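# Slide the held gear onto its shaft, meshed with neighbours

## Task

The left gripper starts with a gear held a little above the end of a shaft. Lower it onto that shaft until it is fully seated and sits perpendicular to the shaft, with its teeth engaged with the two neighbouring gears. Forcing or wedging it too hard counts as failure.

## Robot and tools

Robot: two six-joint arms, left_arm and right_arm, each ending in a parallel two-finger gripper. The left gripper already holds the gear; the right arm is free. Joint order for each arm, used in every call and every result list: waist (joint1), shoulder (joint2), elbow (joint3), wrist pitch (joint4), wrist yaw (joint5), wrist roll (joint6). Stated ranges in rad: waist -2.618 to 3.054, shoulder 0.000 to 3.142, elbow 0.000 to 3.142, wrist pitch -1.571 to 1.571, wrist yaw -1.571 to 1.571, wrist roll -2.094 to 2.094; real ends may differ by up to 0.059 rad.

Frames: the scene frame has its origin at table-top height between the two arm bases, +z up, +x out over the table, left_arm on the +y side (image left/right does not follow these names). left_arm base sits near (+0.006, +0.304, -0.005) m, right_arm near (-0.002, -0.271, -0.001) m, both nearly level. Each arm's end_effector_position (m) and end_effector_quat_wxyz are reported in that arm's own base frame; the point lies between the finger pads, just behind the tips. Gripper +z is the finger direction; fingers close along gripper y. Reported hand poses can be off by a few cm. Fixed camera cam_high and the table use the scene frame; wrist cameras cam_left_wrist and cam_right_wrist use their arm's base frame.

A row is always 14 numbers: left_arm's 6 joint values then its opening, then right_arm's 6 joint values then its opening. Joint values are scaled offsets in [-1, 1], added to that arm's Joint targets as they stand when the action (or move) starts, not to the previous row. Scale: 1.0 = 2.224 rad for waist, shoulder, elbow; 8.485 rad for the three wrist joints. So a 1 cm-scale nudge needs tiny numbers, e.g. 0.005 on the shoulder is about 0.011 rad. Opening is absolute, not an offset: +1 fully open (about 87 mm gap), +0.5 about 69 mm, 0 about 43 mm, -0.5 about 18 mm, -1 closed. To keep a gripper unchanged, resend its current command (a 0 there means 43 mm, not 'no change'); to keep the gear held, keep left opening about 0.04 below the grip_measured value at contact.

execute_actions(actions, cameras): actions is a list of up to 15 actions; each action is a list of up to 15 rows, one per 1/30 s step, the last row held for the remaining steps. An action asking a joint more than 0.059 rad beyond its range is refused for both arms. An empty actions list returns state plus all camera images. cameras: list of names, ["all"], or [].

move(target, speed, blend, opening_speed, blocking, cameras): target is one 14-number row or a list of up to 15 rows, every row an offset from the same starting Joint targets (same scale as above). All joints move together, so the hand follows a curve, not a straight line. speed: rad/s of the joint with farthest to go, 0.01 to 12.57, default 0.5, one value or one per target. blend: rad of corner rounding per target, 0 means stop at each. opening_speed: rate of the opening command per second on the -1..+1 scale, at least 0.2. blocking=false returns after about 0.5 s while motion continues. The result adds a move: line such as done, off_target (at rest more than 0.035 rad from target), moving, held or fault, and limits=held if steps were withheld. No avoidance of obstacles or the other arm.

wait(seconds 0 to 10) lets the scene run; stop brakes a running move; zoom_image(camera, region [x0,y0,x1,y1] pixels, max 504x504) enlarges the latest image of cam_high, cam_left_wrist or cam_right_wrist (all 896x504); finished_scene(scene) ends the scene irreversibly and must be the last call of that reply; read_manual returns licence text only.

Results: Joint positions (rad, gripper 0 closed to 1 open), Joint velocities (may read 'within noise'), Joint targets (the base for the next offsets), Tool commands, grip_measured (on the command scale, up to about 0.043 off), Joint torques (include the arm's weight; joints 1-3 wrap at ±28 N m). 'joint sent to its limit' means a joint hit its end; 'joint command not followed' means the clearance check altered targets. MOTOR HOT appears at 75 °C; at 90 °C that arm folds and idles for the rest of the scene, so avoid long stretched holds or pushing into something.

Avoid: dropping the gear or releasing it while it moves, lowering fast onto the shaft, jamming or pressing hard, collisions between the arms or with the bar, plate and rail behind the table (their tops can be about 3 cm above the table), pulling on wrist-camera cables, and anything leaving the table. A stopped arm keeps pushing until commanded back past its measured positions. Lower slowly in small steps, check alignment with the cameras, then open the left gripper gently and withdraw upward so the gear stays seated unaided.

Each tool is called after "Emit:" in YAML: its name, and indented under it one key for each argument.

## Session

Emit:
execute_actions:
  actions: []
  cameras: ["cam_high","cam_left_wrist"]

Emit:
zoom_image:
  camera: "cam_left_wrist"
  region: [310, 60, 720, 340]

Scene clock: 0.00 s.
left_arm: end_effector_position=(+0.2826, -0.1438, +0.1208) grip_measured=-0.511 end_effector_quat_wxyz=(-0.008, +0.859, +0.512, +0.005) | right_arm: end_effector_position=(+0.3825, +0.0000, +0.3605) grip_measured=+1.000 end_effector_quat_wxyz=(+0.707, +0.000, +0.707, +0.000)
Joint positions: left_arm=[-0.61 1.758 1.505 -1.329 -0.015 1.457 0.244] | right_arm=[0 1.047 1.047 0 0 0 1]
Joint velocities: within noise
Joint torques (N m): no reading
Heat: left arm: 30 °C; right arm: 28 °C.
Joint targets: left_arm=[-0.607 1.747 1.512 -1.335 -0.020 1.457] | right_arm=[0.000 1.043 1.058 0.005 -0.001 0.000]
Tool commands: left_gripper/opening=-1.0 right_gripper/opening=+1.0
Images, in order (width x height): cam_high 896x504, cam_left_wrist 896x504.

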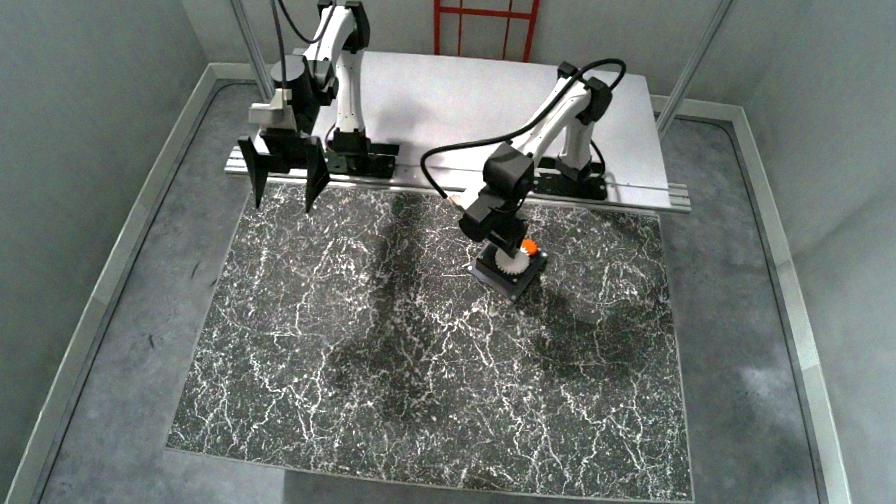

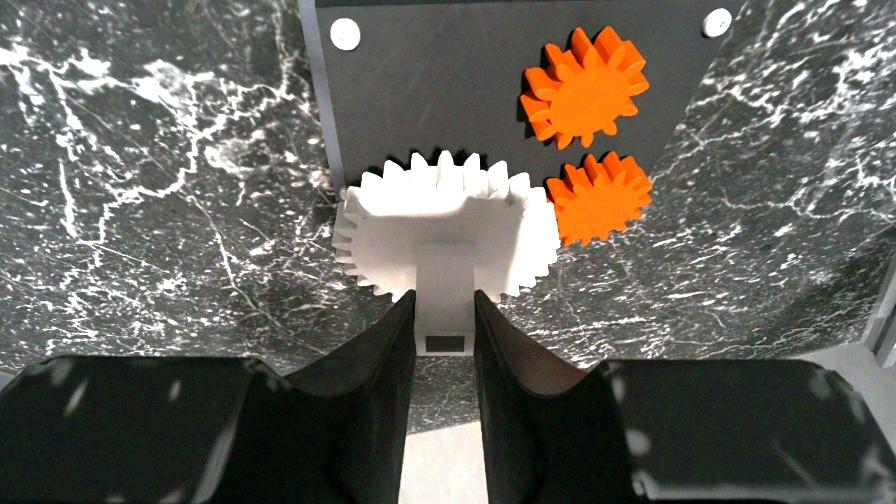

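Scaled by 1.229 from the camera's 896x504 image, which has a finer 1280x720 frame.

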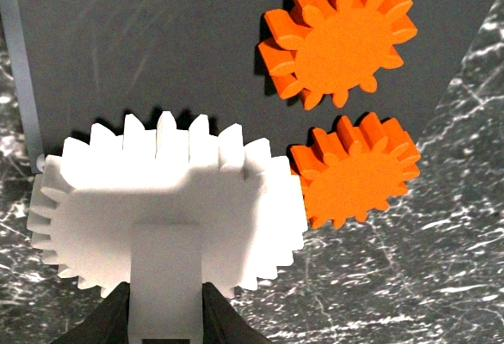

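Emit:
move:
  target:
    - [0,0,0.0256,-0.0074,0,0,-1,0,0,0,0,0,0,1]
    - [0,0.1371,0.2055,-0.0194,0,0,-1,0,0,0,0,0,0,1]
  speed: 0.7
  blend: 0.03
  cameras: ["cam_left_wrist","cam_high"]

Emit:
zoom_image:
  camera: "cam_left_wrist"
  region: [460, 0, 896, 300]

Emit:
zoom_image:
  camera: "cam_left_wrist"
  region: [570, 130, 690, 250]

Emit:
zoom_image:
  camera: "cam_high"
  region: [465, 225, 555, 305]

Scene clock: 8.73 s.
left_arm: end_effector_position=(+0.3397, -0.1837, +0.1391) grip_measured=-0.511 end_effector_quat_wxyz=(-0.001, +0.859, +0.512, +0.008) | right_arm: end_effector_position=(+0.3825, +0.0000, +0.3605) grip_measured=+1.000 end_effector_quat_wxyz=(+0.707, +0.000, +0.707, +0.000)
Joint positions: left_arm=[-0.61 2.034 1.946 -1.478 -0.015 1.457 0.244] | right_arm=[0 1.047 1.047 0 0 0 1]
Joint torques (N m): left_arm=[0.01 -7.16 7.12 0.15 0.11 -0.04] | right_arm=[-0.24 -2.84 8.1 2.25 -0.06 0.09]
Heat: left arm: 31 °C; right arm: 30 °C.
Joint targets: left_arm=[-0.607 2.052 1.970 -1.500 -0.020 1.457] | right_arm=[0.000 1.043 1.058 0.005 -0.001 0.000]
move: done
camera_calibration:
cam_left_wrist: T_world_to_cam=[[-0.877521, 0.479404, -0.0113534, 0.386288], [0.286763, 0.543585, 0.788849, -0.088009], [0.384348, 0.688976, -0.614483, 0.222944], [0, 0, 0, 1]] pos_world=[0.278525, -0.290951, 0.210807]
Images, in order (width x height): cam_high 896x504, cam_left_wrist 896x504.

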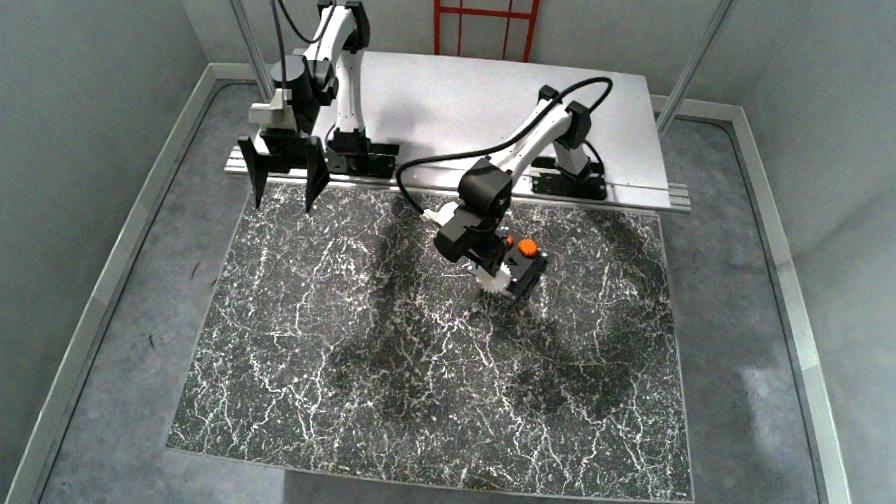

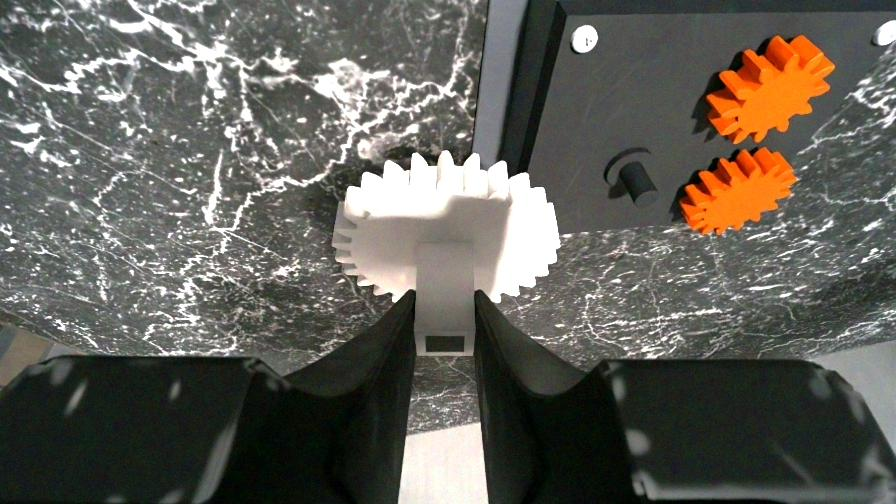

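Scaled by 1.156 from the camera's 896x504 image, which has a finer 1280x720 frame.

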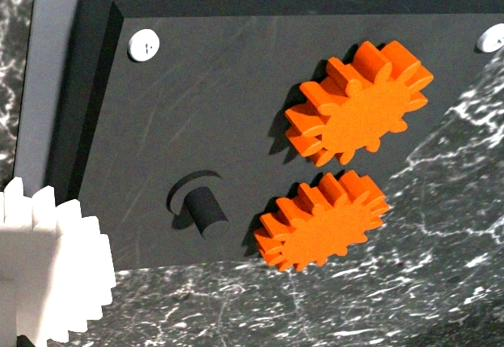

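Scaled by 4.200 from the camera's 896x504 image, which has a finer 1280x720 frame.

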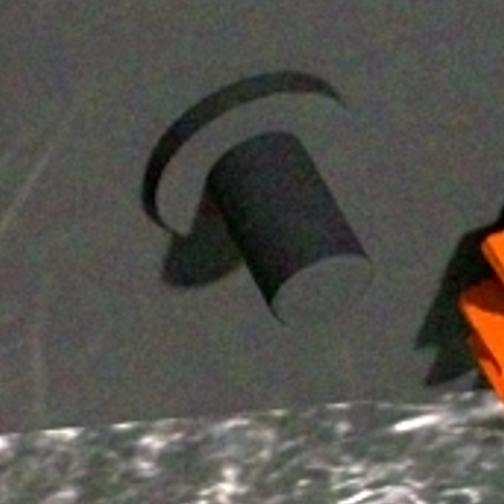

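Scaled by 5.600 from the camera's 896x504 image, which has a finer 1280x720 frame.

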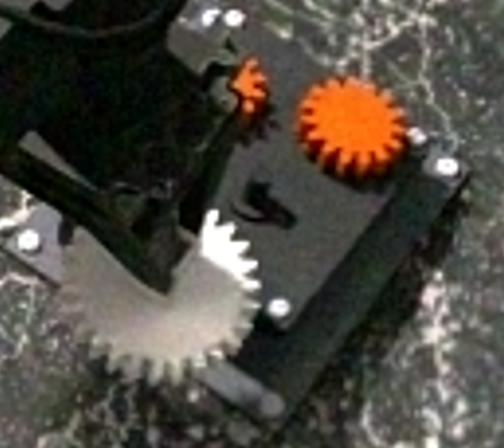

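Emit:
zoom_image:
  camera: "cam_left_wrist"
  region: [746, 0, 896, 220]

Emit:
zoom_image:
  camera: "cam_left_wrist"
  region: [500, 0, 720, 250]

Scaled by 2.291 from the camera's 896x504 image, which has a finer 1280x720 frame.

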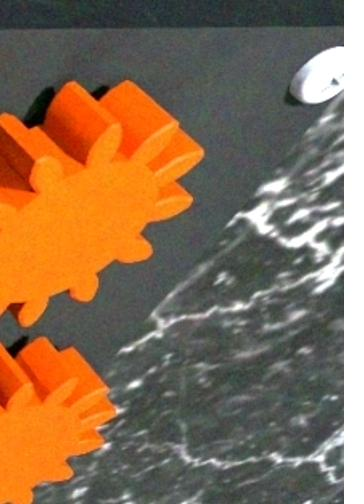

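Scaled by 2.016 from the camera's 896x504 image, which has a finer 1280x720 frame.

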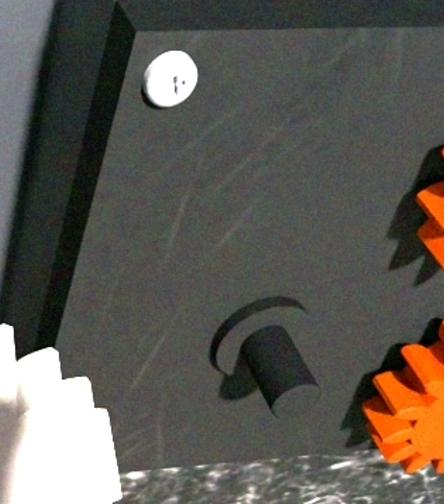

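Emit:
move:
  target: [0.0031,-0.1574,-0.1920,0.0369,0.0047,0,-1,0,0,0,0,0,0,1]
  speed: 0.4
  cameras: ["cam_left_wrist"]

Emit:
zoom_image:
  camera: "cam_left_wrist"
  region: [460, 0, 896, 330]

Emit:
zoom_image:
  camera: "cam_left_wrist"
  region: [550, 130, 690, 270]

Scene clock: 56.23 s.
left_arm: end_effector_position=(+0.3159, -0.1730, +0.1412) grip_measured=-0.511 end_effector_quat_wxyz=(+0.088, +0.856, +0.509, +0.033) | right_arm: end_effector_position=(+0.3825, +0.0000, +0.3605) grip_measured=+1.000 end_effector_quat_wxyz=(+0.707, +0.000, +0.707, +0.000)
Joint positions: left_arm=[-0.61 1.739 1.553 -1.198 0.013 1.457 0.244] | right_arm=[0 1.047 1.047 0 0 0 1]
Joint torques (N m): left_arm=[0.7 -9.47 4.7 0.8 0.3 -0.06] | right_arm=[-0.24 -2.84 8.1 2.25 -0.07 0.09]
Heat: left arm: 36 °C; right arm: 34 °C.
Joint targets: left_arm=[-0.600 1.701 1.543 -1.187 0.020 1.457] | right_arm=[0.000 1.043 1.058 0.005 -0.001 0.000]
move: off_target (left_arm); left_arm: the shoulder is farthest, 0.037 rad from its target
camera_calibration:
cam_left_wrist: T_world_to_cam=[[-0.862712, 0.468977, -0.189177, 0.378968], [0.184959, 0.640801, 0.745093, -0.0334882], [0.470656, 0.607811, -0.639569, 0.188194], [0, 0, 0, 1]] pos_world=[0.24456, -0.270655, 0.217007]
Images, in order (width x height): cam_left_wrist 896x504.

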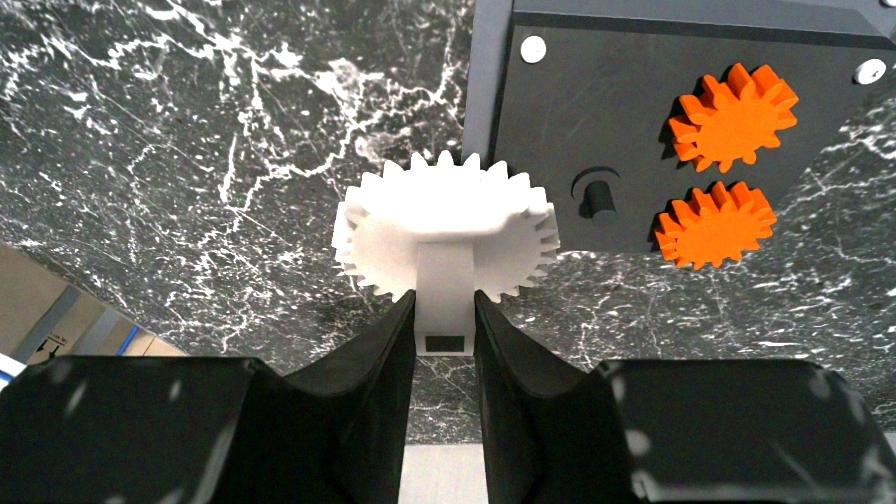

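Scaled by 1.156 from the camera's 896x504 image, which has a finer 1280x720 frame.

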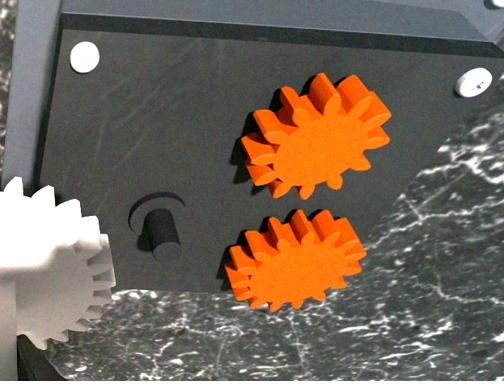

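Scaled by 3.600 from the camera's 896x504 image, which has a finer 1280x720 frame.

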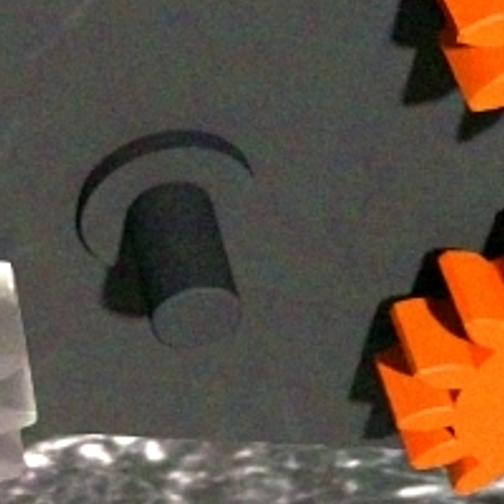

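Emit:
move:
  target:
    - [0,-0.0953,-0.1156,0.0034,0,0,-1,0,0,0,0,0,0,1]
    - [0,-0.0953,-0.1380,0.0093,0,0,-1,0,0,0,0,0,0,1]
  speed: [0.3,0.15]
  cameras: ["cam_left_wrist"]

Emit:
zoom_image:
  camera: "cam_left_wrist"
  region: [310, 60, 720, 340]

Scene clock: 92.27 s.
left_arm: end_effector_position=(+0.2665, -0.1386, +0.1207) grip_measured=-0.511 end_effector_quat_wxyz=(+0.082, +0.856, +0.509, +0.030) | right_arm: end_effector_position=(+0.3825, +0.0000, +0.3605) grip_measured=+1.000 end_effector_quat_wxyz=(+0.707, +0.000, +0.707, +0.000)
Joint positions: left_arm=[-0.61 1.521 1.244 -1.119 0.013 1.457 0.244] | right_arm=[0 1.047 1.047 0 0 0 1]
Joint torques (N m): left_arm=[0.69 -7.42 4.97 0.83 0.29 -0.04] | right_arm=[-0.24 -2.84 8.1 2.25 -0.07 0.09]
Heat: left arm: 39 °C; right arm: 35 °C.
Joint targets: left_arm=[-0.600 1.490 1.235 -1.108 0.020 1.457] | right_arm=[0.000 1.043 1.058 0.005 -0.001 0.000]
move: done
camera_calibration:
cam_left_wrist: T_world_to_cam=[[-0.864716, 0.470379, -0.176095, 0.315488], [0.193354, 0.635339, 0.747635, -0.0345642], [0.463552, 0.612444, -0.640338, 0.180077], [0, 0, 0, 1]] pos_world=[0.196015, -0.236726, 0.196707]
Images, in order (width x height): cam_left_wrist 896x504.

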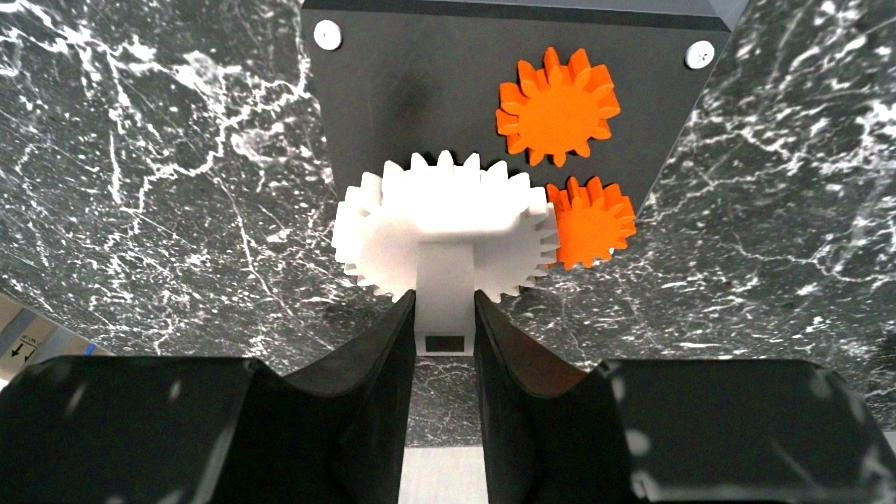

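Scaled by 1.229 from the camera's 896x504 image, which has a finer 1280x720 frame.

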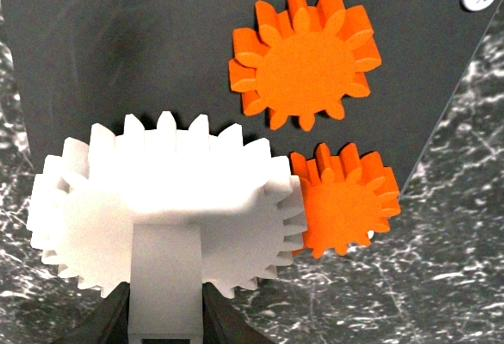

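Emit:
move:
  target: [0.0018,0.0200,-0.0027,0.0009,0,0,-1,0,0,0,0,0,0,1]
  speed: 0.12

Scene clock: 102.70 s.
left_arm: end_effector_position=(+0.2670, -0.1389, +0.1195) grip_measured=-0.511 end_effector_quat_wxyz=(+0.083, +0.856, +0.509, +0.030) | right_arm: end_effector_position=(+0.3825, +0.0000, +0.3605) grip_measured=+1.000 end_effector_quat_wxyz=(+0.707, +0.000, +0.707, +0.000)
Joint positions: left_arm=[-0.61 1.521 1.239 -1.111 0.013 1.457 0.244] | right_arm=[0 1.047 1.047 0 0 0 1]
Joint torques (N m): left_arm=[1.13 -3.92 4.89 0.79 0.29 -0.05] | right_arm=[-0.24 -2.82 8.1 2.25 -0.07 0.09]
Heat: left arm: 39 °C; right arm: 36 °C.
Joint targets: left_arm=[-0.596 1.534 1.230 -1.100 0.020 1.457] | right_arm=[0.000 1.043 1.058 0.005 -0.001 0.000]
move: done

Emit:
move:
  target: [0.0009,0.0018,-0.0060,0.0018,0,0,-1,0,0,0,0,0,0,1]
  speed: 0.06

Emit:
move:
  target: [0.0,0.0014,-0.0057,0.0018,0,0,-1,0,0,0,0,0,0,1]
  speed: 0.06

Scene clock: 108.57 s.
left_arm: end_effector_position=(+0.2679, -0.1380, +0.1163) grip_measured=-0.511 end_effector_quat_wxyz=(+0.084, +0.855, +0.511, +0.031) | right_arm: end_effector_position=(+0.3825, +0.0000, +0.3605) grip_measured=+1.000 end_effector_quat_wxyz=(+0.707, +0.000, +0.707, +0.000)
Joint positions: left_arm=[-0.606 1.521 1.226 -1.096 0.013 1.457 0.244] | right_arm=[0 1.047 1.047 0 0 0 1]
Joint torques (N m): left_arm=[0.92 -3.59 4.89 0.81 0.31 -0.05] | right_arm=[-0.24 -2.84 8.1 2.25 -0.07 0.09]
Heat: left arm: 39 °C; right arm: 36 °C.
Joint targets: left_arm=[-0.595 1.538 1.216 -1.085 0.020 1.457] | right_arm=[0.000 1.043 1.058 0.005 -0.001 0.000]
move: done

Scene clock: 109.27 s.
left_arm: end_effector_position=(+0.2681, -0.1381, +0.1143) grip_measured=-0.511 end_effector_quat_wxyz=(+0.085, +0.855, +0.511, +0.031) | right_arm: end_effector_position=(+0.3825, +0.0000, +0.3605) grip_measured=+1.000 end_effector_quat_wxyz=(+0.707, +0.000, +0.707, +0.000)
Joint positions: left_arm=[-0.606 1.522 1.218 -1.087 0.013 1.457 0.244] | right_arm=[0 1.047 1.047 0 0 0 1]
Joint torques (N m): left_arm=[0.88 -3.56 4.49 0.88 0.29 -0.05] | right_arm=[-0.24 -2.84 8.1 2.25 -0.07 0.09]
Heat: left arm: 38 °C; right arm: 36 °C.
Joint targets: left_arm=[-0.595 1.541 1.203 -1.070 0.020 1.457] | right_arm=[0.000 1.043 1.058 0.005 -0.001 0.000]
move: done

Emit:
move:
  target: [0.0,0.0014,-0.0057,0.0018,0,0,-1,0,0,0,0,0,0,1]
  speed: 0.06

Scene clock: 114.23 s.
left_arm: end_effector_position=(+0.2681, -0.1381, +0.1139) grip_measured=-0.511 end_effector_quat_wxyz=(+0.085, +0.855, +0.511, +0.031) | right_arm: end_effector_position=(+0.3825, +0.0000, +0.3605) grip_measured=+1.000 end_effector_quat_wxyz=(+0.707, +0.000, +0.707, +0.000)
Joint positions: left_arm=[-0.606 1.522 1.216 -1.084 0.013 1.457 0.244] | right_arm=[0 1.047 1.047 0 0 0 1]
Joint torques (N m): left_arm=[0.87 -3.28 3.67 1 0.31 -0.04] | right_arm=[-0.24 -2.84 8.1 2.25 -0.06 0.09]
Heat: left arm: 38 °C; right arm: 36 °C.
Joint targets: left_arm=[-0.595 1.544 1.191 -1.054 0.020 1.457] | right_arm=[0.000 1.043 1.058 0.005 -0.001 0.000]
move: done

Emit:
move:
  target: [0.0031,0,0.0054,-0.0014,0,0,-1,0,0,0,0,0,0,1]
  speed: 0.1

Emit:
move:
  target: [0,0,-0.0060,0.0014,0,0,-1,0,0,0,0,0,0,1]
  speed: 0.08

Scene clock: 124.43 s.
left_arm: end_effector_position=(+0.2682, -0.1379, +0.1138) grip_measured=-0.511 end_effector_quat_wxyz=(+0.085, +0.854, +0.512, +0.030) | right_arm: end_effector_position=(+0.3825, +0.0000, +0.3605) grip_measured=+1.000 end_effector_quat_wxyz=(+0.707, +0.000, +0.707, +0.000)
Joint positions: left_arm=[-0.603 1.522 1.216 -1.084 0.015 1.457 0.244] | right_arm=[0 1.047 1.047 0 0 0 1]
Joint torques (N m): left_arm=[1.33 -3.17 4.56 0.89 0.25 -0.02] | right_arm=[-0.24 -2.84 8.09 2.25 -0.07 0.09]
Heat: left arm: 37 °C; right arm: 37 °C.
Joint targets: left_arm=[-0.588 1.544 1.203 -1.066 0.020 1.457] | right_arm=[0.000 1.043 1.058 0.005 -0.001 0.000]
move: done

Scene clock: 125.13 s.
left_arm: end_effector_position=(+0.2682, -0.1379, +0.1138) grip_measured=-0.511 end_effector_quat_wxyz=(+0.085, +0.854, +0.512, +0.030) | right_arm: end_effector_position=(+0.3825, +0.0000, +0.3605) grip_measured=+1.000 end_effector_quat_wxyz=(+0.707, +0.000, +0.707, +0.000)
Joint positions: left_arm=[-0.603 1.522 1.216 -1.084 0.015 1.457 0.244] | right_arm=[0 1.047 1.047 0 0 0 1]
Joint torques (N m): left_arm=[1.31 -3.19 3.44 0.96 0.26 -0.07] | right_arm=[-0.24 -2.84 8.09 2.25 -0.06 0.09]
Heat: left arm: 37 °C; right arm: 37 °C.
Joint targets: left_arm=[-0.588 1.544 1.190 -1.054 0.020 1.457] | right_arm=[0.000 1.043 1.058 0.005 -0.001 0.000]
move: done

Emit:
move:
  target:
    - [0,0,0.0072,-0.0014,0,0,-1,0,0,0,0,0,0,1]
    - [0.0045,0,0.0072,-0.0014,0,0,-1,0,0,0,0,0,0,1]
    - [0.0045,0,0,0,0,0,-1,0,0,0,0,0,0,1]
  speed: 0.1

Scene clock: 130.37 s.
left_arm: end_effector_position=(+0.2685, -0.1370, +0.1135) grip_measured=-0.511 end_effector_quat_wxyz=(+0.087, +0.853, +0.515, +0.027) | right_arm: end_effector_position=(+0.3825, +0.0000, +0.3605) grip_measured=+1.000 end_effector_quat_wxyz=(+0.707, +0.000, +0.707, +0.000)
Joint positions: left_arm=[-0.596 1.522 1.216 -1.084 0.023 1.457 0.244] | right_arm=[0 1.047 1.047 0 0 0 1]
Joint torques (N m): left_arm=[1.48 -3.17 3.51 1 0.14 -0.04] | right_arm=[-0.25 -2.84 8.1 2.25 -0.06 0.09]
Heat: left arm: 36 °C; right arm: 37 °C.
Joint targets: left_arm=[-0.578 1.544 1.190 -1.054 0.020 1.457] | right_arm=[0.000 1.043 1.058 0.005 -0.001 0.000]
move: done

Emit:
move:
  target:
    - [0,0,0.0238,-0.0078,0,0,-1,0,0,0,0,0,0,1]
    - [-0.0157,0,0.0238,-0.0078,-0.0033,0,-1,0,0,0,0,0,0,1]
  speed: 0.15

Scene clock: 143.03 s.
left_arm: end_effector_position=(+0.2681, -0.1356, +0.1144) grip_measured=-0.511 end_effector_quat_wxyz=(+0.077, +0.855, +0.512, +0.034) | right_arm: end_effector_position=(+0.3825, +0.0000, +0.3605) grip_measured=+1.000 end_effector_quat_wxyz=(+0.707, +0.000, +0.707, +0.000)
Joint positions: left_arm=[-0.606 1.528 1.224 -1.099 0.001 1.457 0.244] | right_arm=[0 1.047 1.047 0 0 0 1]
Joint torques (N m): left_arm=[-0.8 -3.67 7.08 0.47 0.09 -0.05] | right_arm=[-0.24 -2.84 8.1 2.25 -0.07 0.09]
Heat: left arm: 35 °C; right arm: 37 °C.
Joint targets: left_arm=[-0.612 1.544 1.243 -1.120 -0.008 1.457] | right_arm=[0.000 1.043 1.058 0.005 -0.001 0.000]
move: done

Emit:
move:
  target:
    - [-0.0036,0,0,0,0,0,-1,0,0,0,0,0,0,1]
    - [-0.0036,0,-0.0220,0.0065,0,0,-1,0,0,0,0,0,0,1]
  speed: 0.1

Scene clock: 150.87 s.
left_arm: end_effector_position=(+0.2676, -0.1362, +0.1137) grip_measured=-0.511 end_effector_quat_wxyz=(+0.074, +0.857, +0.508, +0.039) | right_arm: end_effector_position=(+0.3825, +0.0000, +0.3605) grip_measured=+1.000 end_effector_quat_wxyz=(+0.707, +0.000, +0.707, +0.000)
Joint positions: left_arm=[-0.615 1.528 1.22 -1.095 -0.011 1.457 0.244] | right_arm=[0 1.047 1.047 0 0 0 1]
Joint torques (N m): left_arm=[-0.62 -3.71 3.54 0.95 0.25 -0.03] | right_arm=[-0.24 -2.84 8.09 2.25 -0.07 0.09]
Heat: left arm: 35 °C; right arm: 37 °C.
Joint targets: left_arm=[-0.620 1.544 1.194 -1.065 -0.008 1.457] | right_arm=[0.000 1.043 1.058 0.005 -0.001 0.000]
move: done

Emit:
wait:
  seconds: 0.1
  cameras: ["cam_left_wrist","cam_high"]

Emit:
zoom_image:
  camera: "cam_high"
  region: [465, 225, 555, 305]

Emit:
zoom_image:
  camera: "cam_left_wrist"
  region: [310, 60, 720, 340]

Scene clock: 158.57 s.
left_arm: end_effector_position=(+0.2676, -0.1362, +0.1137) grip_measured=-0.511 end_effector_quat_wxyz=(+0.074, +0.857, +0.508, +0.039) | right_arm: end_effector_position=(+0.3825, +0.0000, +0.3605) grip_measured=+1.000 end_effector_quat_wxyz=(+0.707, +0.000, +0.707, +0.000)
Joint positions: left_arm=[-0.615 1.528 1.22 -1.095 -0.011 1.457 0.244] | right_arm=[0 1.047 1.047 0 0 0 1]
Joint torques (N m): left_arm=[-0.66 -3.67 3.56 0.96 0.22 -0.05] | right_arm=[-0.24 -2.84 8.1 2.25 -0.07 0.09]
Heat: left arm: 34 °C; right arm: 37 °C.
Joint targets: left_arm=[-0.620 1.544 1.194 -1.065 -0.008 1.457] | right_arm=[0.000 1.043 1.058 0.005 -0.001 0.000]
Tool commands: left_gripper/opening=-1.0 right_gripper/opening=+1.0
wait: 0.10 s; at rest from the start
camera_calibration:
cam_left_wrist: T_world_to_cam=[[-0.862839, 0.475612, -0.171179, 0.313657], [0.18878, 0.617345, 0.763706, -0.0340395], [0.468904, 0.62664, -0.622456, 0.172138], [0, 0, 0, 1]] pos_world=[0.196345, -0.236033, 0.186836]
Images, in order (width x height): cam_high 896x504, cam_left_wrist 896x504.

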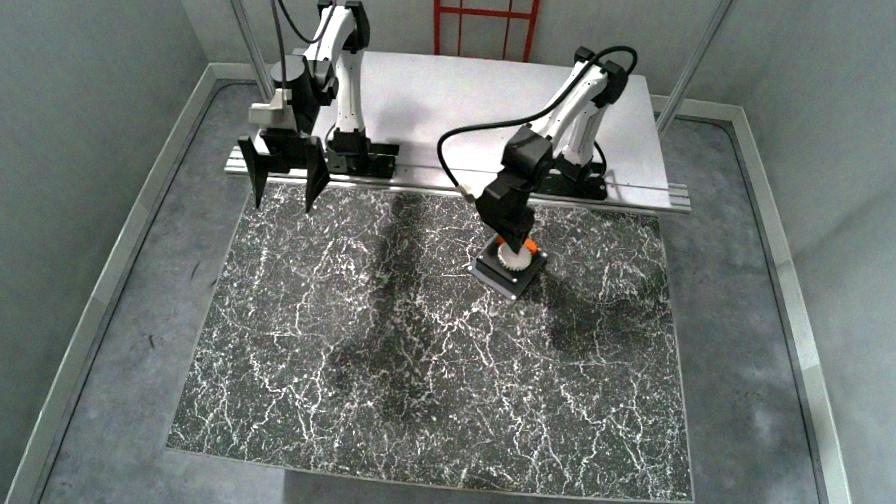

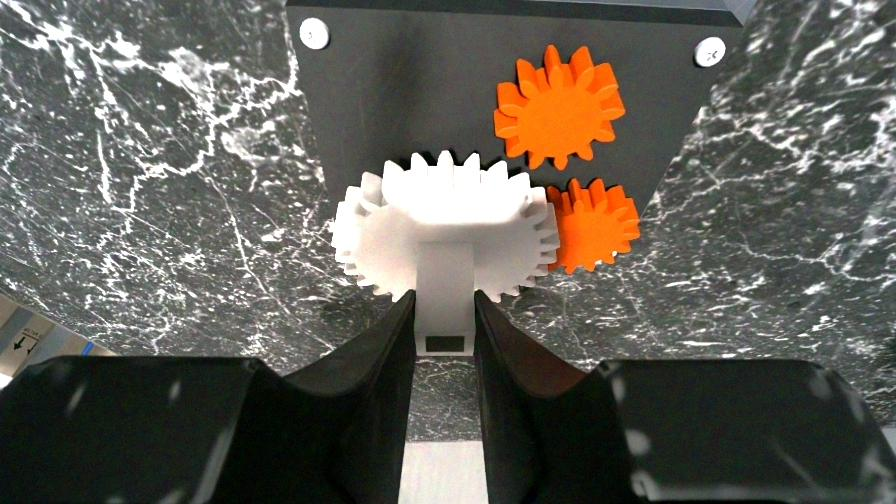

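Scaled by 5.600 from the camera's 896x504 image, which has a finer 1280x720 frame.

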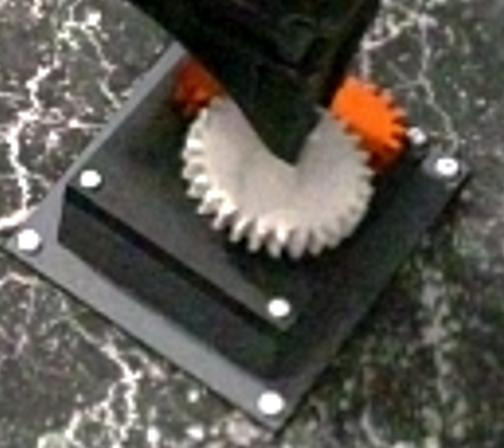

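Scaled by 1.229 from the camera's 896x504 image, which has a finer 1280x720 frame.

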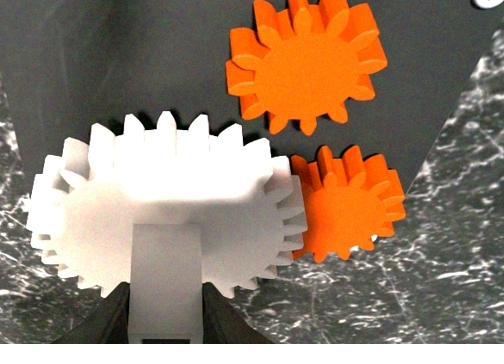

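Emit:
move:
  target:
    - [0,0,0.0225,-0.0065,0,0,-1,0,0,0,0,0,0,1]
    - [0,0.0031,0.0225,-0.0065,0.0033,0,-1,0,0,0,0,0,0,1]
  speed: 0.15

Scene clock: 190.23 s.
left_arm: end_effector_position=(+0.2675, -0.1365, +0.1144) grip_measured=-0.511 end_effector_quat_wxyz=(+0.073, +0.857, +0.508, +0.037) | right_arm: end_effector_position=(+0.3825, +0.0000, +0.3605) grip_measured=+1.000 end_effector_quat_wxyz=(+0.707, +0.000, +0.707, +0.000)
Joint positions: left_arm=[-0.615 1.531 1.227 -1.102 -0.009 1.457 0.244] | right_arm=[0 1.047 1.047 0 0 0 1]
Joint torques (N m): left_arm=[-0.61 -3.56 6.98 0.52 0.53 -0.04] | right_arm=[-0.24 -2.84 8.1 2.25 -0.07 0.09]
Heat: left arm: 33 °C; right arm: 38 °C.
Joint targets: left_arm=[-0.620 1.551 1.244 -1.120 0.020 1.457] | right_arm=[0.000 1.043 1.058 0.005 -0.001 0.000]
move: done

Emit:
move:
  target: [0,0.0005,0,0,0.0021,0,-1,0,0,0,0,0,0,1]
  speed: 0.15

Scene clock: 194.50 s.
left_arm: end_effector_position=(+0.2666, -0.1383, +0.1145) grip_measured=-0.511 end_effector_quat_wxyz=(+0.075, +0.858, +0.508, +0.032) | right_arm: end_effector_position=(+0.3825, +0.0000, +0.3605) grip_measured=+1.000 end_effector_quat_wxyz=(+0.707, +0.000, +0.707, +0.000)
Joint positions: left_arm=[-0.615 1.531 1.228 -1.103 0.002 1.457 0.244] | right_arm=[0 1.047 1.047 0 0 0 1]
Joint torques (N m): left_arm=[-0.7 -3.37 6.74 0.51 0.61 -0.04] | right_arm=[-0.24 -2.82 8.1 2.25 -0.07 0.09]
Heat: left arm: 33 °C; right arm: 38 °C.
Joint targets: left_arm=[-0.620 1.552 1.244 -1.121 0.038 1.457] | right_arm=[0.000 1.043 1.058 0.005 -0.001 0.000]
move: done

Emit:
move:
  target:
    - [0,0.0040,0.002,0,0,0,-1,0,0,0,0,0,0,1]
    - [0,0.0040,-0.0207,0.0062,0,0,-1,0,0,0,0,0,0,1]
  speed: 0.1

Scene clock: 201.90 s.
left_arm: end_effector_position=(+0.2677, -0.1417, +0.1076) grip_measured=-0.511 end_effector_quat_wxyz=(+0.076, +0.858, +0.507, +0.026) | right_arm: end_effector_position=(+0.3825, +0.0000, +0.3605) grip_measured=+1.000 end_effector_quat_wxyz=(+0.707, +0.000, +0.707, +0.000)
Joint positions: left_arm=[-0.615 1.547 1.218 -1.081 0.015 1.457 0.244] | right_arm=[0 1.047 1.047 0 0 0 1]
Joint torques (N m): left_arm=[-0.65 -4 3.9 0.78 0.48 -0.03] | right_arm=[-0.24 -2.84 8.1 2.25 -0.07 0.09]
Heat: left arm: 33 °C; right arm: 39 °C.
Joint targets: left_arm=[-0.620 1.561 1.198 -1.068 0.038 1.457] | right_arm=[0.000 1.043 1.058 0.005 -0.001 0.000]
move: done

Emit:
move:
  target: [0,0,-0.003,0.0014,-0.0010,0,-1,0,0,0,0,0,0,1]
  speed: 0.1
  cameras: ["cam_left_wrist"]

Emit:
zoom_image:
  camera: "cam_left_wrist"
  region: [480, 80, 660, 300]

Emit:
zoom_image:
  camera: "cam_left_wrist"
  region: [310, 60, 720, 340]

Scene clock: 210.50 s.
left_arm: end_effector_position=(+0.2678, -0.1417, +0.1073) grip_measured=-0.511 end_effector_quat_wxyz=(+0.077, +0.858, +0.507, +0.026) | right_arm: end_effector_position=(+0.3825, +0.0000, +0.3605) grip_measured=+1.000 end_effector_quat_wxyz=(+0.707, +0.000, +0.707, +0.000)
Joint positions: left_arm=[-0.615 1.547 1.217 -1.08 0.015 1.457 0.244] | right_arm=[0 1.047 1.047 0 0 0 1]
Joint torques (N m): left_arm=[-0.53 -4.01 3.45 0.9 0.38 -0.02] | right_arm=[-0.24 -2.84 8.1 2.25 -0.07 0.09]
Heat: left arm: 32 °C; right arm: 39 °C.
Joint targets: left_arm=[-0.620 1.561 1.191 -1.056 0.029 1.457] | right_arm=[0.000 1.043 1.058 0.005 -0.001 0.000]
move: done
camera_calibration:
cam_left_wrist: T_world_to_cam=[[-0.864099, 0.476256, -0.16283, 0.31489], [0.205674, 0.629379, 0.749387, -0.0270253], [0.459382, 0.614054, -0.641799, 0.174323], [0, 0, 0, 1]] pos_world=[0.197574, -0.240003, 0.183406]
Images, in order (width x height): cam_left_wrist 896x504.

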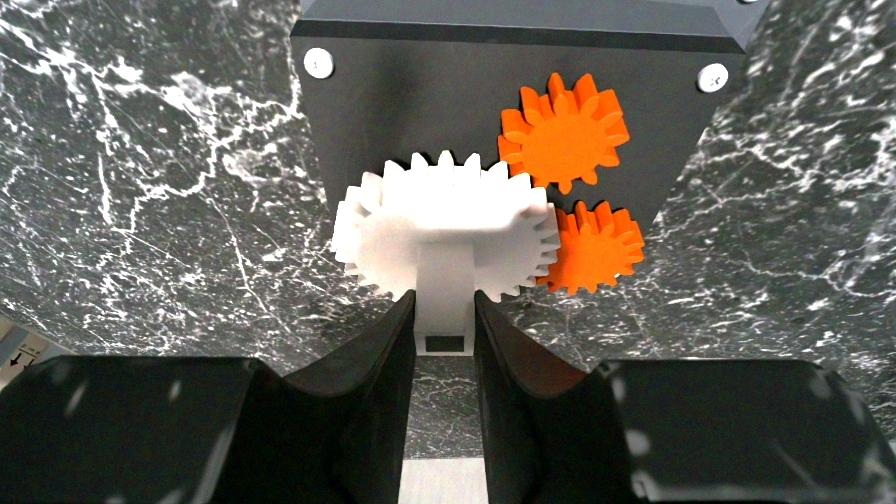

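Scaled by 2.291 from the camera's 896x504 image, which has a finer 1280x720 frame.

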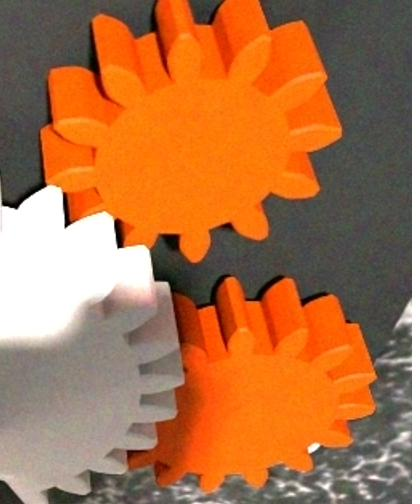

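Scaled by 1.229 from the camera's 896x504 image, which has a finer 1280x720 frame.

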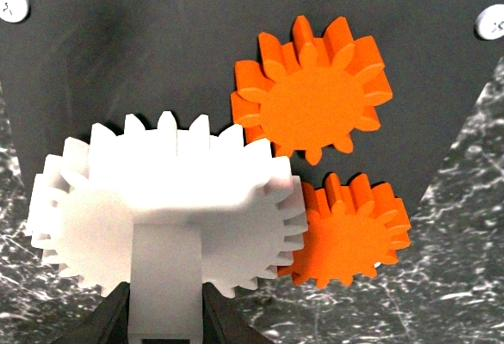

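Emit:
move:
  target: [0,0.0189,0.0172,0,0,-0.0306,-1,0,0,0,0,0,0,1]
  speed: 0.12
  cameras: ["cam_left_wrist"]

Emit:
zoom_image:
  camera: "cam_left_wrist"
  region: [310, 60, 720, 340]

Scene clock: 222.50 s.
left_arm: end_effector_position=(+0.2674, -0.1416, +0.1075) grip_measured=-0.511 end_effector_quat_wxyz=(+0.086, +0.791, +0.605, +0.025) | right_arm: end_effector_position=(+0.3825, +0.0000, +0.3605) grip_measured=+1.000 end_effector_quat_wxyz=(+0.707, +0.000, +0.707, +0.000)
Joint positions: left_arm=[-0.615 1.565 1.238 -1.065 0.003 1.22 0.244] | right_arm=[0 1.047 1.047 0 0 0 1]
Joint torques (N m): left_arm=[-0.69 -2.3 4.93 0.81 0.5 -0.3] | right_arm=[-0.24 -2.84 8.1 2.25 -0.07 0.09]
Heat: left arm: 32 °C; right arm: 39 °C.
Joint targets: left_arm=[-0.620 1.603 1.229 -1.056 0.029 1.198] | right_arm=[0.000 1.043 1.058 0.005 -0.001 0.000]
move: off_target (left_arm); left_arm: the shoulder is farthest, 0.038 rad from its target
camera_calibration:
cam_left_wrist: T_world_to_cam=[[-0.951331, 0.256052, -0.171482, 0.307593], [0.0529789, 0.684057, 0.727502, 0.023786], [0.303582, 0.68301, -0.664331, 0.228396], [0, 0, 0, 1]] pos_world=[0.222026, -0.251027, 0.187173]
Images, in order (width x height): cam_left_wrist 896x504.

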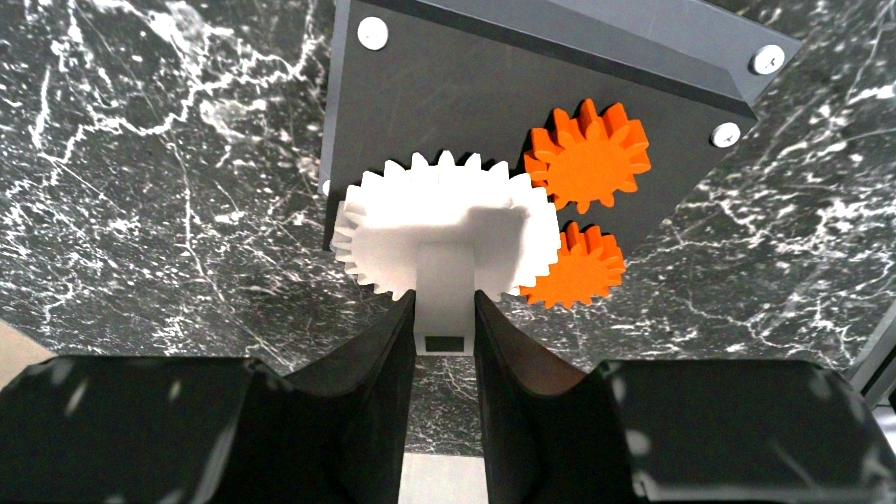

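Scaled by 1.229 from the camera's 896x504 image, which has a finer 1280x720 frame.

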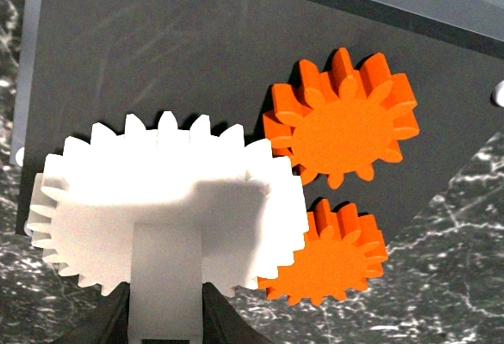

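Emit:
move:
  target:
    - [0,0,-0.0072,0,0,0,-1,0,0,0,0,0,0,1]
    - [0,-0.0216,-0.0190,0,0,0.0310,-1,0,0,0,0,0,0,1]
  speed: 0.12
  cameras: ["cam_left_wrist"]

Emit:
zoom_image:
  camera: "cam_left_wrist"
  region: [480, 80, 660, 300]

Scene clock: 232.50 s.
left_arm: end_effector_position=(+0.2708, -0.1422, +0.1008) grip_measured=-0.511 end_effector_quat_wxyz=(+0.074, +0.853, +0.516, +0.029) | right_arm: end_effector_position=(+0.3825, +0.0000, +0.3605) grip_measured=+1.000 end_effector_quat_wxyz=(+0.707, +0.000, +0.707, +0.000)
Joint positions: left_arm=[-0.615 1.565 1.208 -1.055 0.007 1.439 0.245] | right_arm=[0 1.047 1.047 0 0 0 1]
Joint torques (N m): left_arm=[-0.53 -5.94 3.89 0.66 0.48 0.24] | right_arm=[-0.24 -2.84 8.1 2.25 -0.07 0.09]
Heat: left arm: 32 °C; right arm: 39 °C.
Joint targets: left_arm=[-0.620 1.555 1.187 -1.056 0.029 1.461] | right_arm=[0.000 1.043 1.058 0.005 -0.001 0.000]
move: done
camera_calibration:
cam_left_wrist: T_world_to_cam=[[-0.873109, 0.459917, -0.16173, 0.316709], [0.192193, 0.629579, 0.752789, -0.0191078], [0.448042, 0.626184, -0.638085, 0.173499], [0, 0, 0, 1]] pos_world=[0.202459, -0.242272, 0.176312]
Images, in order (width x height): cam_left_wrist 896x504.

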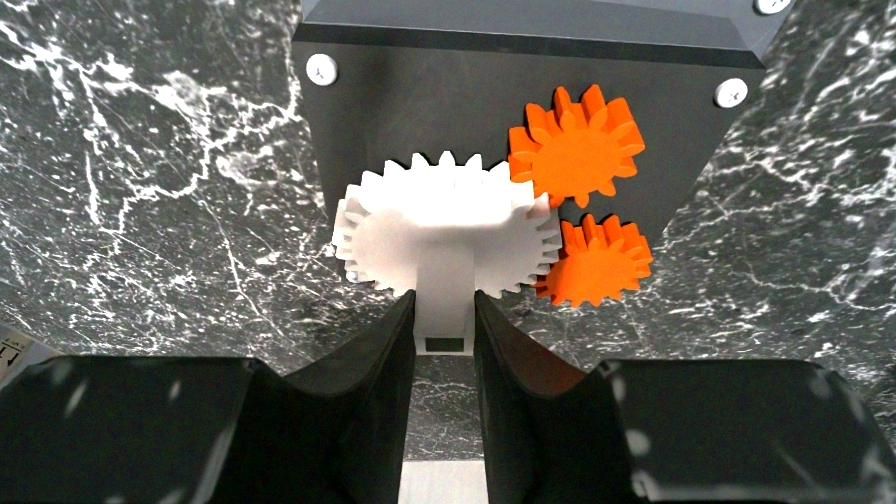

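Scaled by 2.291 from the camera's 896x504 image, which has a finer 1280x720 frame.

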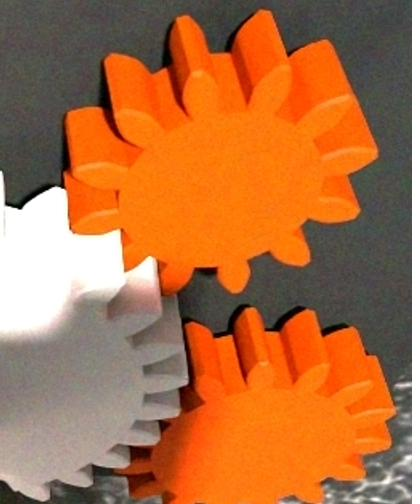

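Emit:
move:
  target: [0,-0.0190,-0.0165,0,0,0.0260,-1,0,0,0,0,0,0,1]
  speed: 0.12
  cameras: ["cam_left_wrist"]

Emit:
zoom_image:
  camera: "cam_left_wrist"
  region: [480, 80, 660, 300]

Scene clock: 245.17 s.
left_arm: end_effector_position=(+0.2706, -0.1424, +0.0999) grip_measured=-0.511 end_effector_quat_wxyz=(+0.070, +0.905, +0.418, +0.035) | right_arm: end_effector_position=(+0.3825, +0.0000, +0.3605) grip_measured=+1.000 end_effector_quat_wxyz=(+0.707, +0.000, +0.707, +0.000)
Joint positions: left_arm=[-0.615 1.534 1.17 -1.05 0.009 1.66 0.245] | right_arm=[0 1.047 1.047 0 0 0 1]
Joint torques (N m): left_arm=[-0.64 -6.61 4.01 0.58 0.42 0.2] | right_arm=[-0.24 -2.84 8.09 2.25 -0.07 0.09]
Heat: left arm: 32 °C; right arm: 39 °C.
Joint targets: left_arm=[-0.620 1.513 1.150 -1.056 0.029 1.681] | right_arm=[0.000 1.043 1.058 0.005 -0.001 0.000]
move: done
camera_calibration:
cam_left_wrist: T_world_to_cam=[[-0.749083, 0.642611, -0.161012, 0.308829], [0.30859, 0.553538, 0.773542, -0.0627873], [0.586213, 0.529761, -0.61295, 0.119518], [0, 0, 0, 1]] pos_world=[0.180651, -0.227018, 0.171552]
Images, in order (width x height): cam_left_wrist 896x504.

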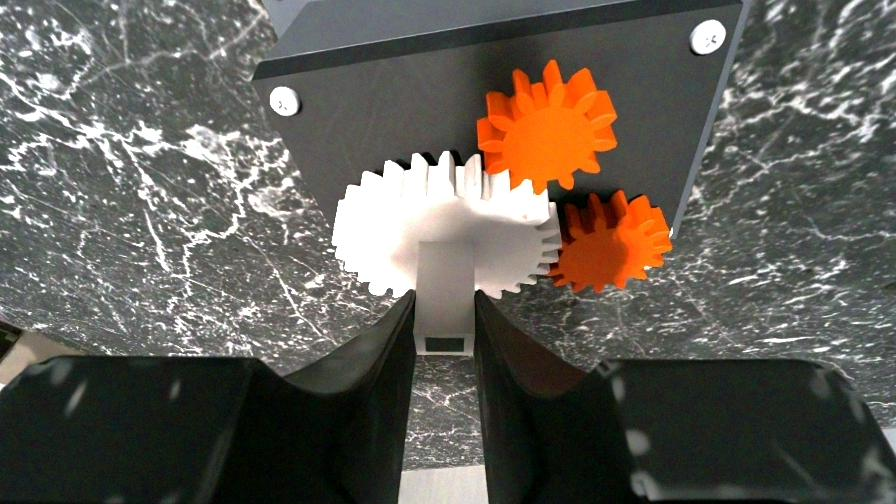

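Scaled by 2.291 from the camera's 896x504 image, which has a finer 1280x720 frame.

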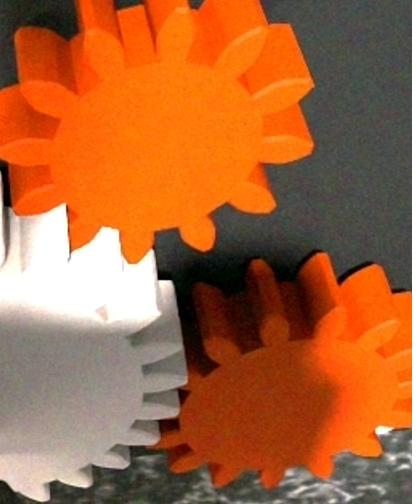

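Emit:
move:
  target:
    - [0,0,-0.0050,0.0012,0,0,-1,0,0,0,0,0,0,1]
    - [0,-0.0108,-0.0160,0.0012,0,0.0177,-1,0,0,0,0,0,0,1]
  speed: 0.1
  cameras: ["cam_left_wrist"]

Emit:
zoom_image:
  camera: "cam_left_wrist"
  region: [480, 80, 660, 300]

Scene clock: 253.47 s.
left_arm: end_effector_position=(+0.2702, -0.1429, +0.0989) grip_measured=-0.511 end_effector_quat_wxyz=(+0.068, +0.934, +0.348, +0.043) | right_arm: end_effector_position=(+0.3825, +0.0000, +0.3605) grip_measured=+1.000 end_effector_quat_wxyz=(+0.707, +0.000, +0.707, +0.000)
Joint positions: left_arm=[-0.615 1.507 1.135 -1.037 0.007 1.812 0.245] | right_arm=[0 1.047 1.047 0 0 0 1]
Joint torques (N m): left_arm=[-0.51 -6.08 3.88 0.56 0.48 0.19] | right_arm=[-0.24 -2.84 8.1 2.25 -0.06 0.09]
Heat: left arm: 33 °C; right arm: 40 °C.
Joint targets: left_arm=[-0.620 1.489 1.114 -1.046 0.029 1.832] | right_arm=[0.000 1.043 1.058 0.005 -0.001 0.000]
move: done
camera_calibration:
cam_left_wrist: T_world_to_cam=[[-0.641542, 0.749741, -0.16221, 0.295088], [0.371098, 0.488413, 0.789771, -0.0892876], [0.67135, 0.446475, -0.591565, 0.0823337], [0, 0, 0, 1]] pos_world=[0.167171, -0.21439, 0.167089]
Images, in order (width x height): cam_left_wrist 896x504.

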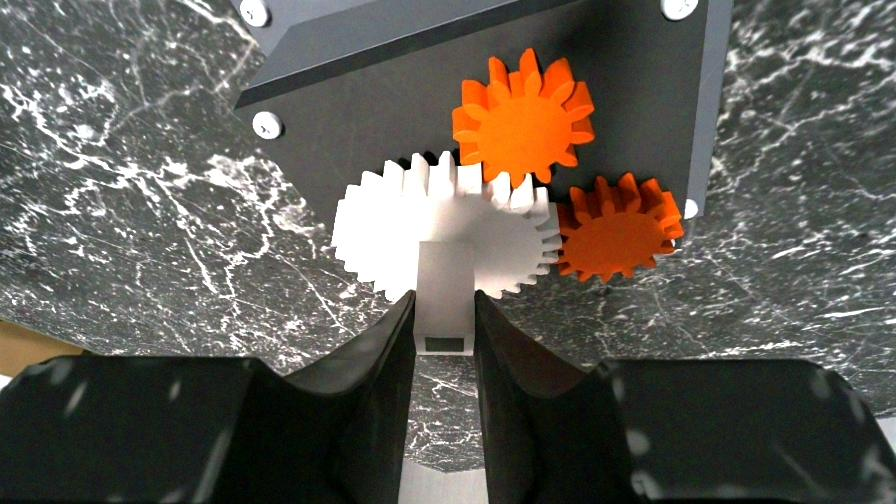

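Scaled by 2.291 from the camera's 896x504 image, which has a finer 1280x720 frame.

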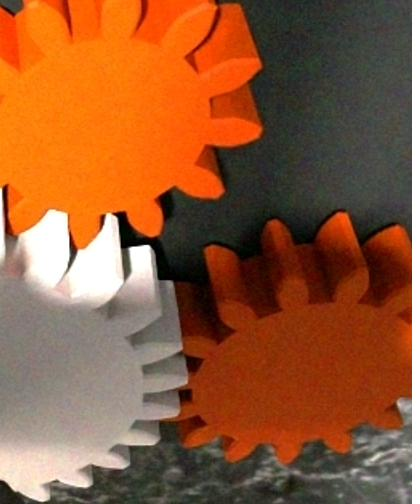

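Emit:
move:
  target:
    - [0,0,-0.0050,0,0,0,-1,0,0,0,0,0,0,1]
    - [0,-0.0140,-0.0190,0,0,0.0230,-1,0,0,0,0,0,0,1]
  speed: 0.1
  cameras: ["cam_left_wrist"]

Emit:
zoom_image:
  camera: "cam_left_wrist"
  region: [440, 80, 700, 300]

Scene clock: 263.53 s.
left_arm: end_effector_position=(+0.2691, -0.1443, +0.0983) grip_measured=-0.511 end_effector_quat_wxyz=(+0.065, +0.963, +0.256, +0.053) | right_arm: end_effector_position=(+0.3825, +0.0000, +0.3605) grip_measured=+1.000 end_effector_quat_wxyz=(+0.707, +0.000, +0.707, +0.000)
Joint positions: left_arm=[-0.615 1.473 1.094 -1.025 0.002 2.007 0.245] | right_arm=[0 1.047 1.047 0 0 0 1]
Joint torques (N m): left_arm=[-0.61 -5.64 3.95 0.43 0.5 0.16] | right_arm=[-0.24 -2.84 8.1 2.25 -0.07 0.09]
Heat: left arm: 33 °C; right arm: 40 °C.
Joint targets: left_arm=[-0.620 1.458 1.072 -1.046 0.029 2.027] | right_arm=[0.000 1.043 1.058 0.005 -0.001 0.000]
move: done
camera_calibration:
cam_left_wrist: T_world_to_cam=[[-0.481775, 0.862195, -0.156566, 0.268016], [0.433897, 0.389941, 0.812207, -0.121078], [0.761332, 0.323367, -0.561967, 0.0385098], [0, 0, 0, 1]] pos_world=[0.15234, -0.196322, 0.161944]
Images, in order (width x height): cam_left_wrist 896x504.

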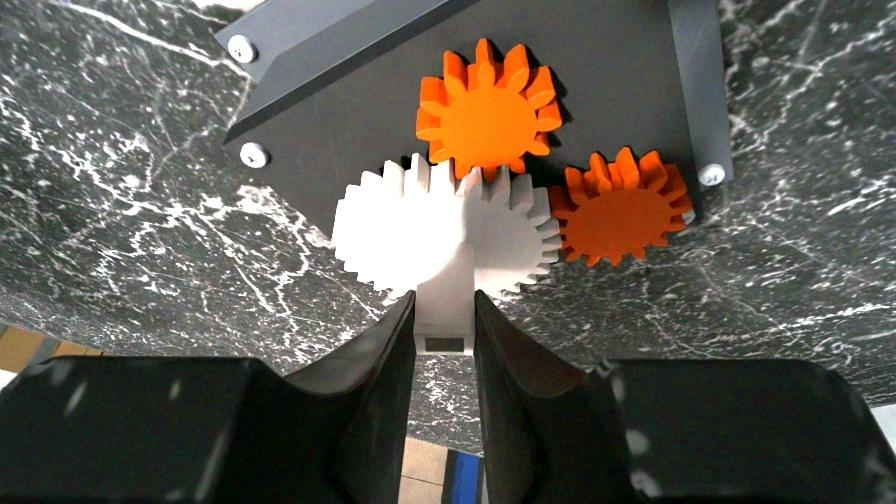

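Scaled by 1.938 from the camera's 896x504 image, which has a finer 1280x720 frame.

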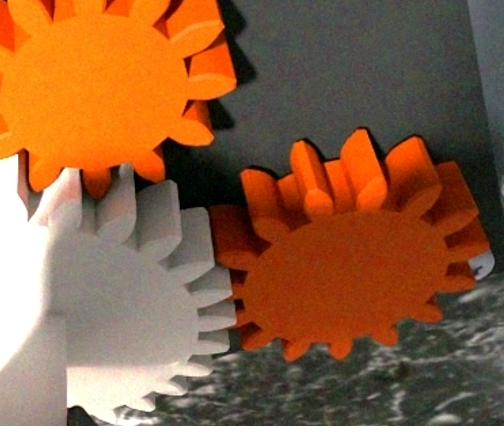

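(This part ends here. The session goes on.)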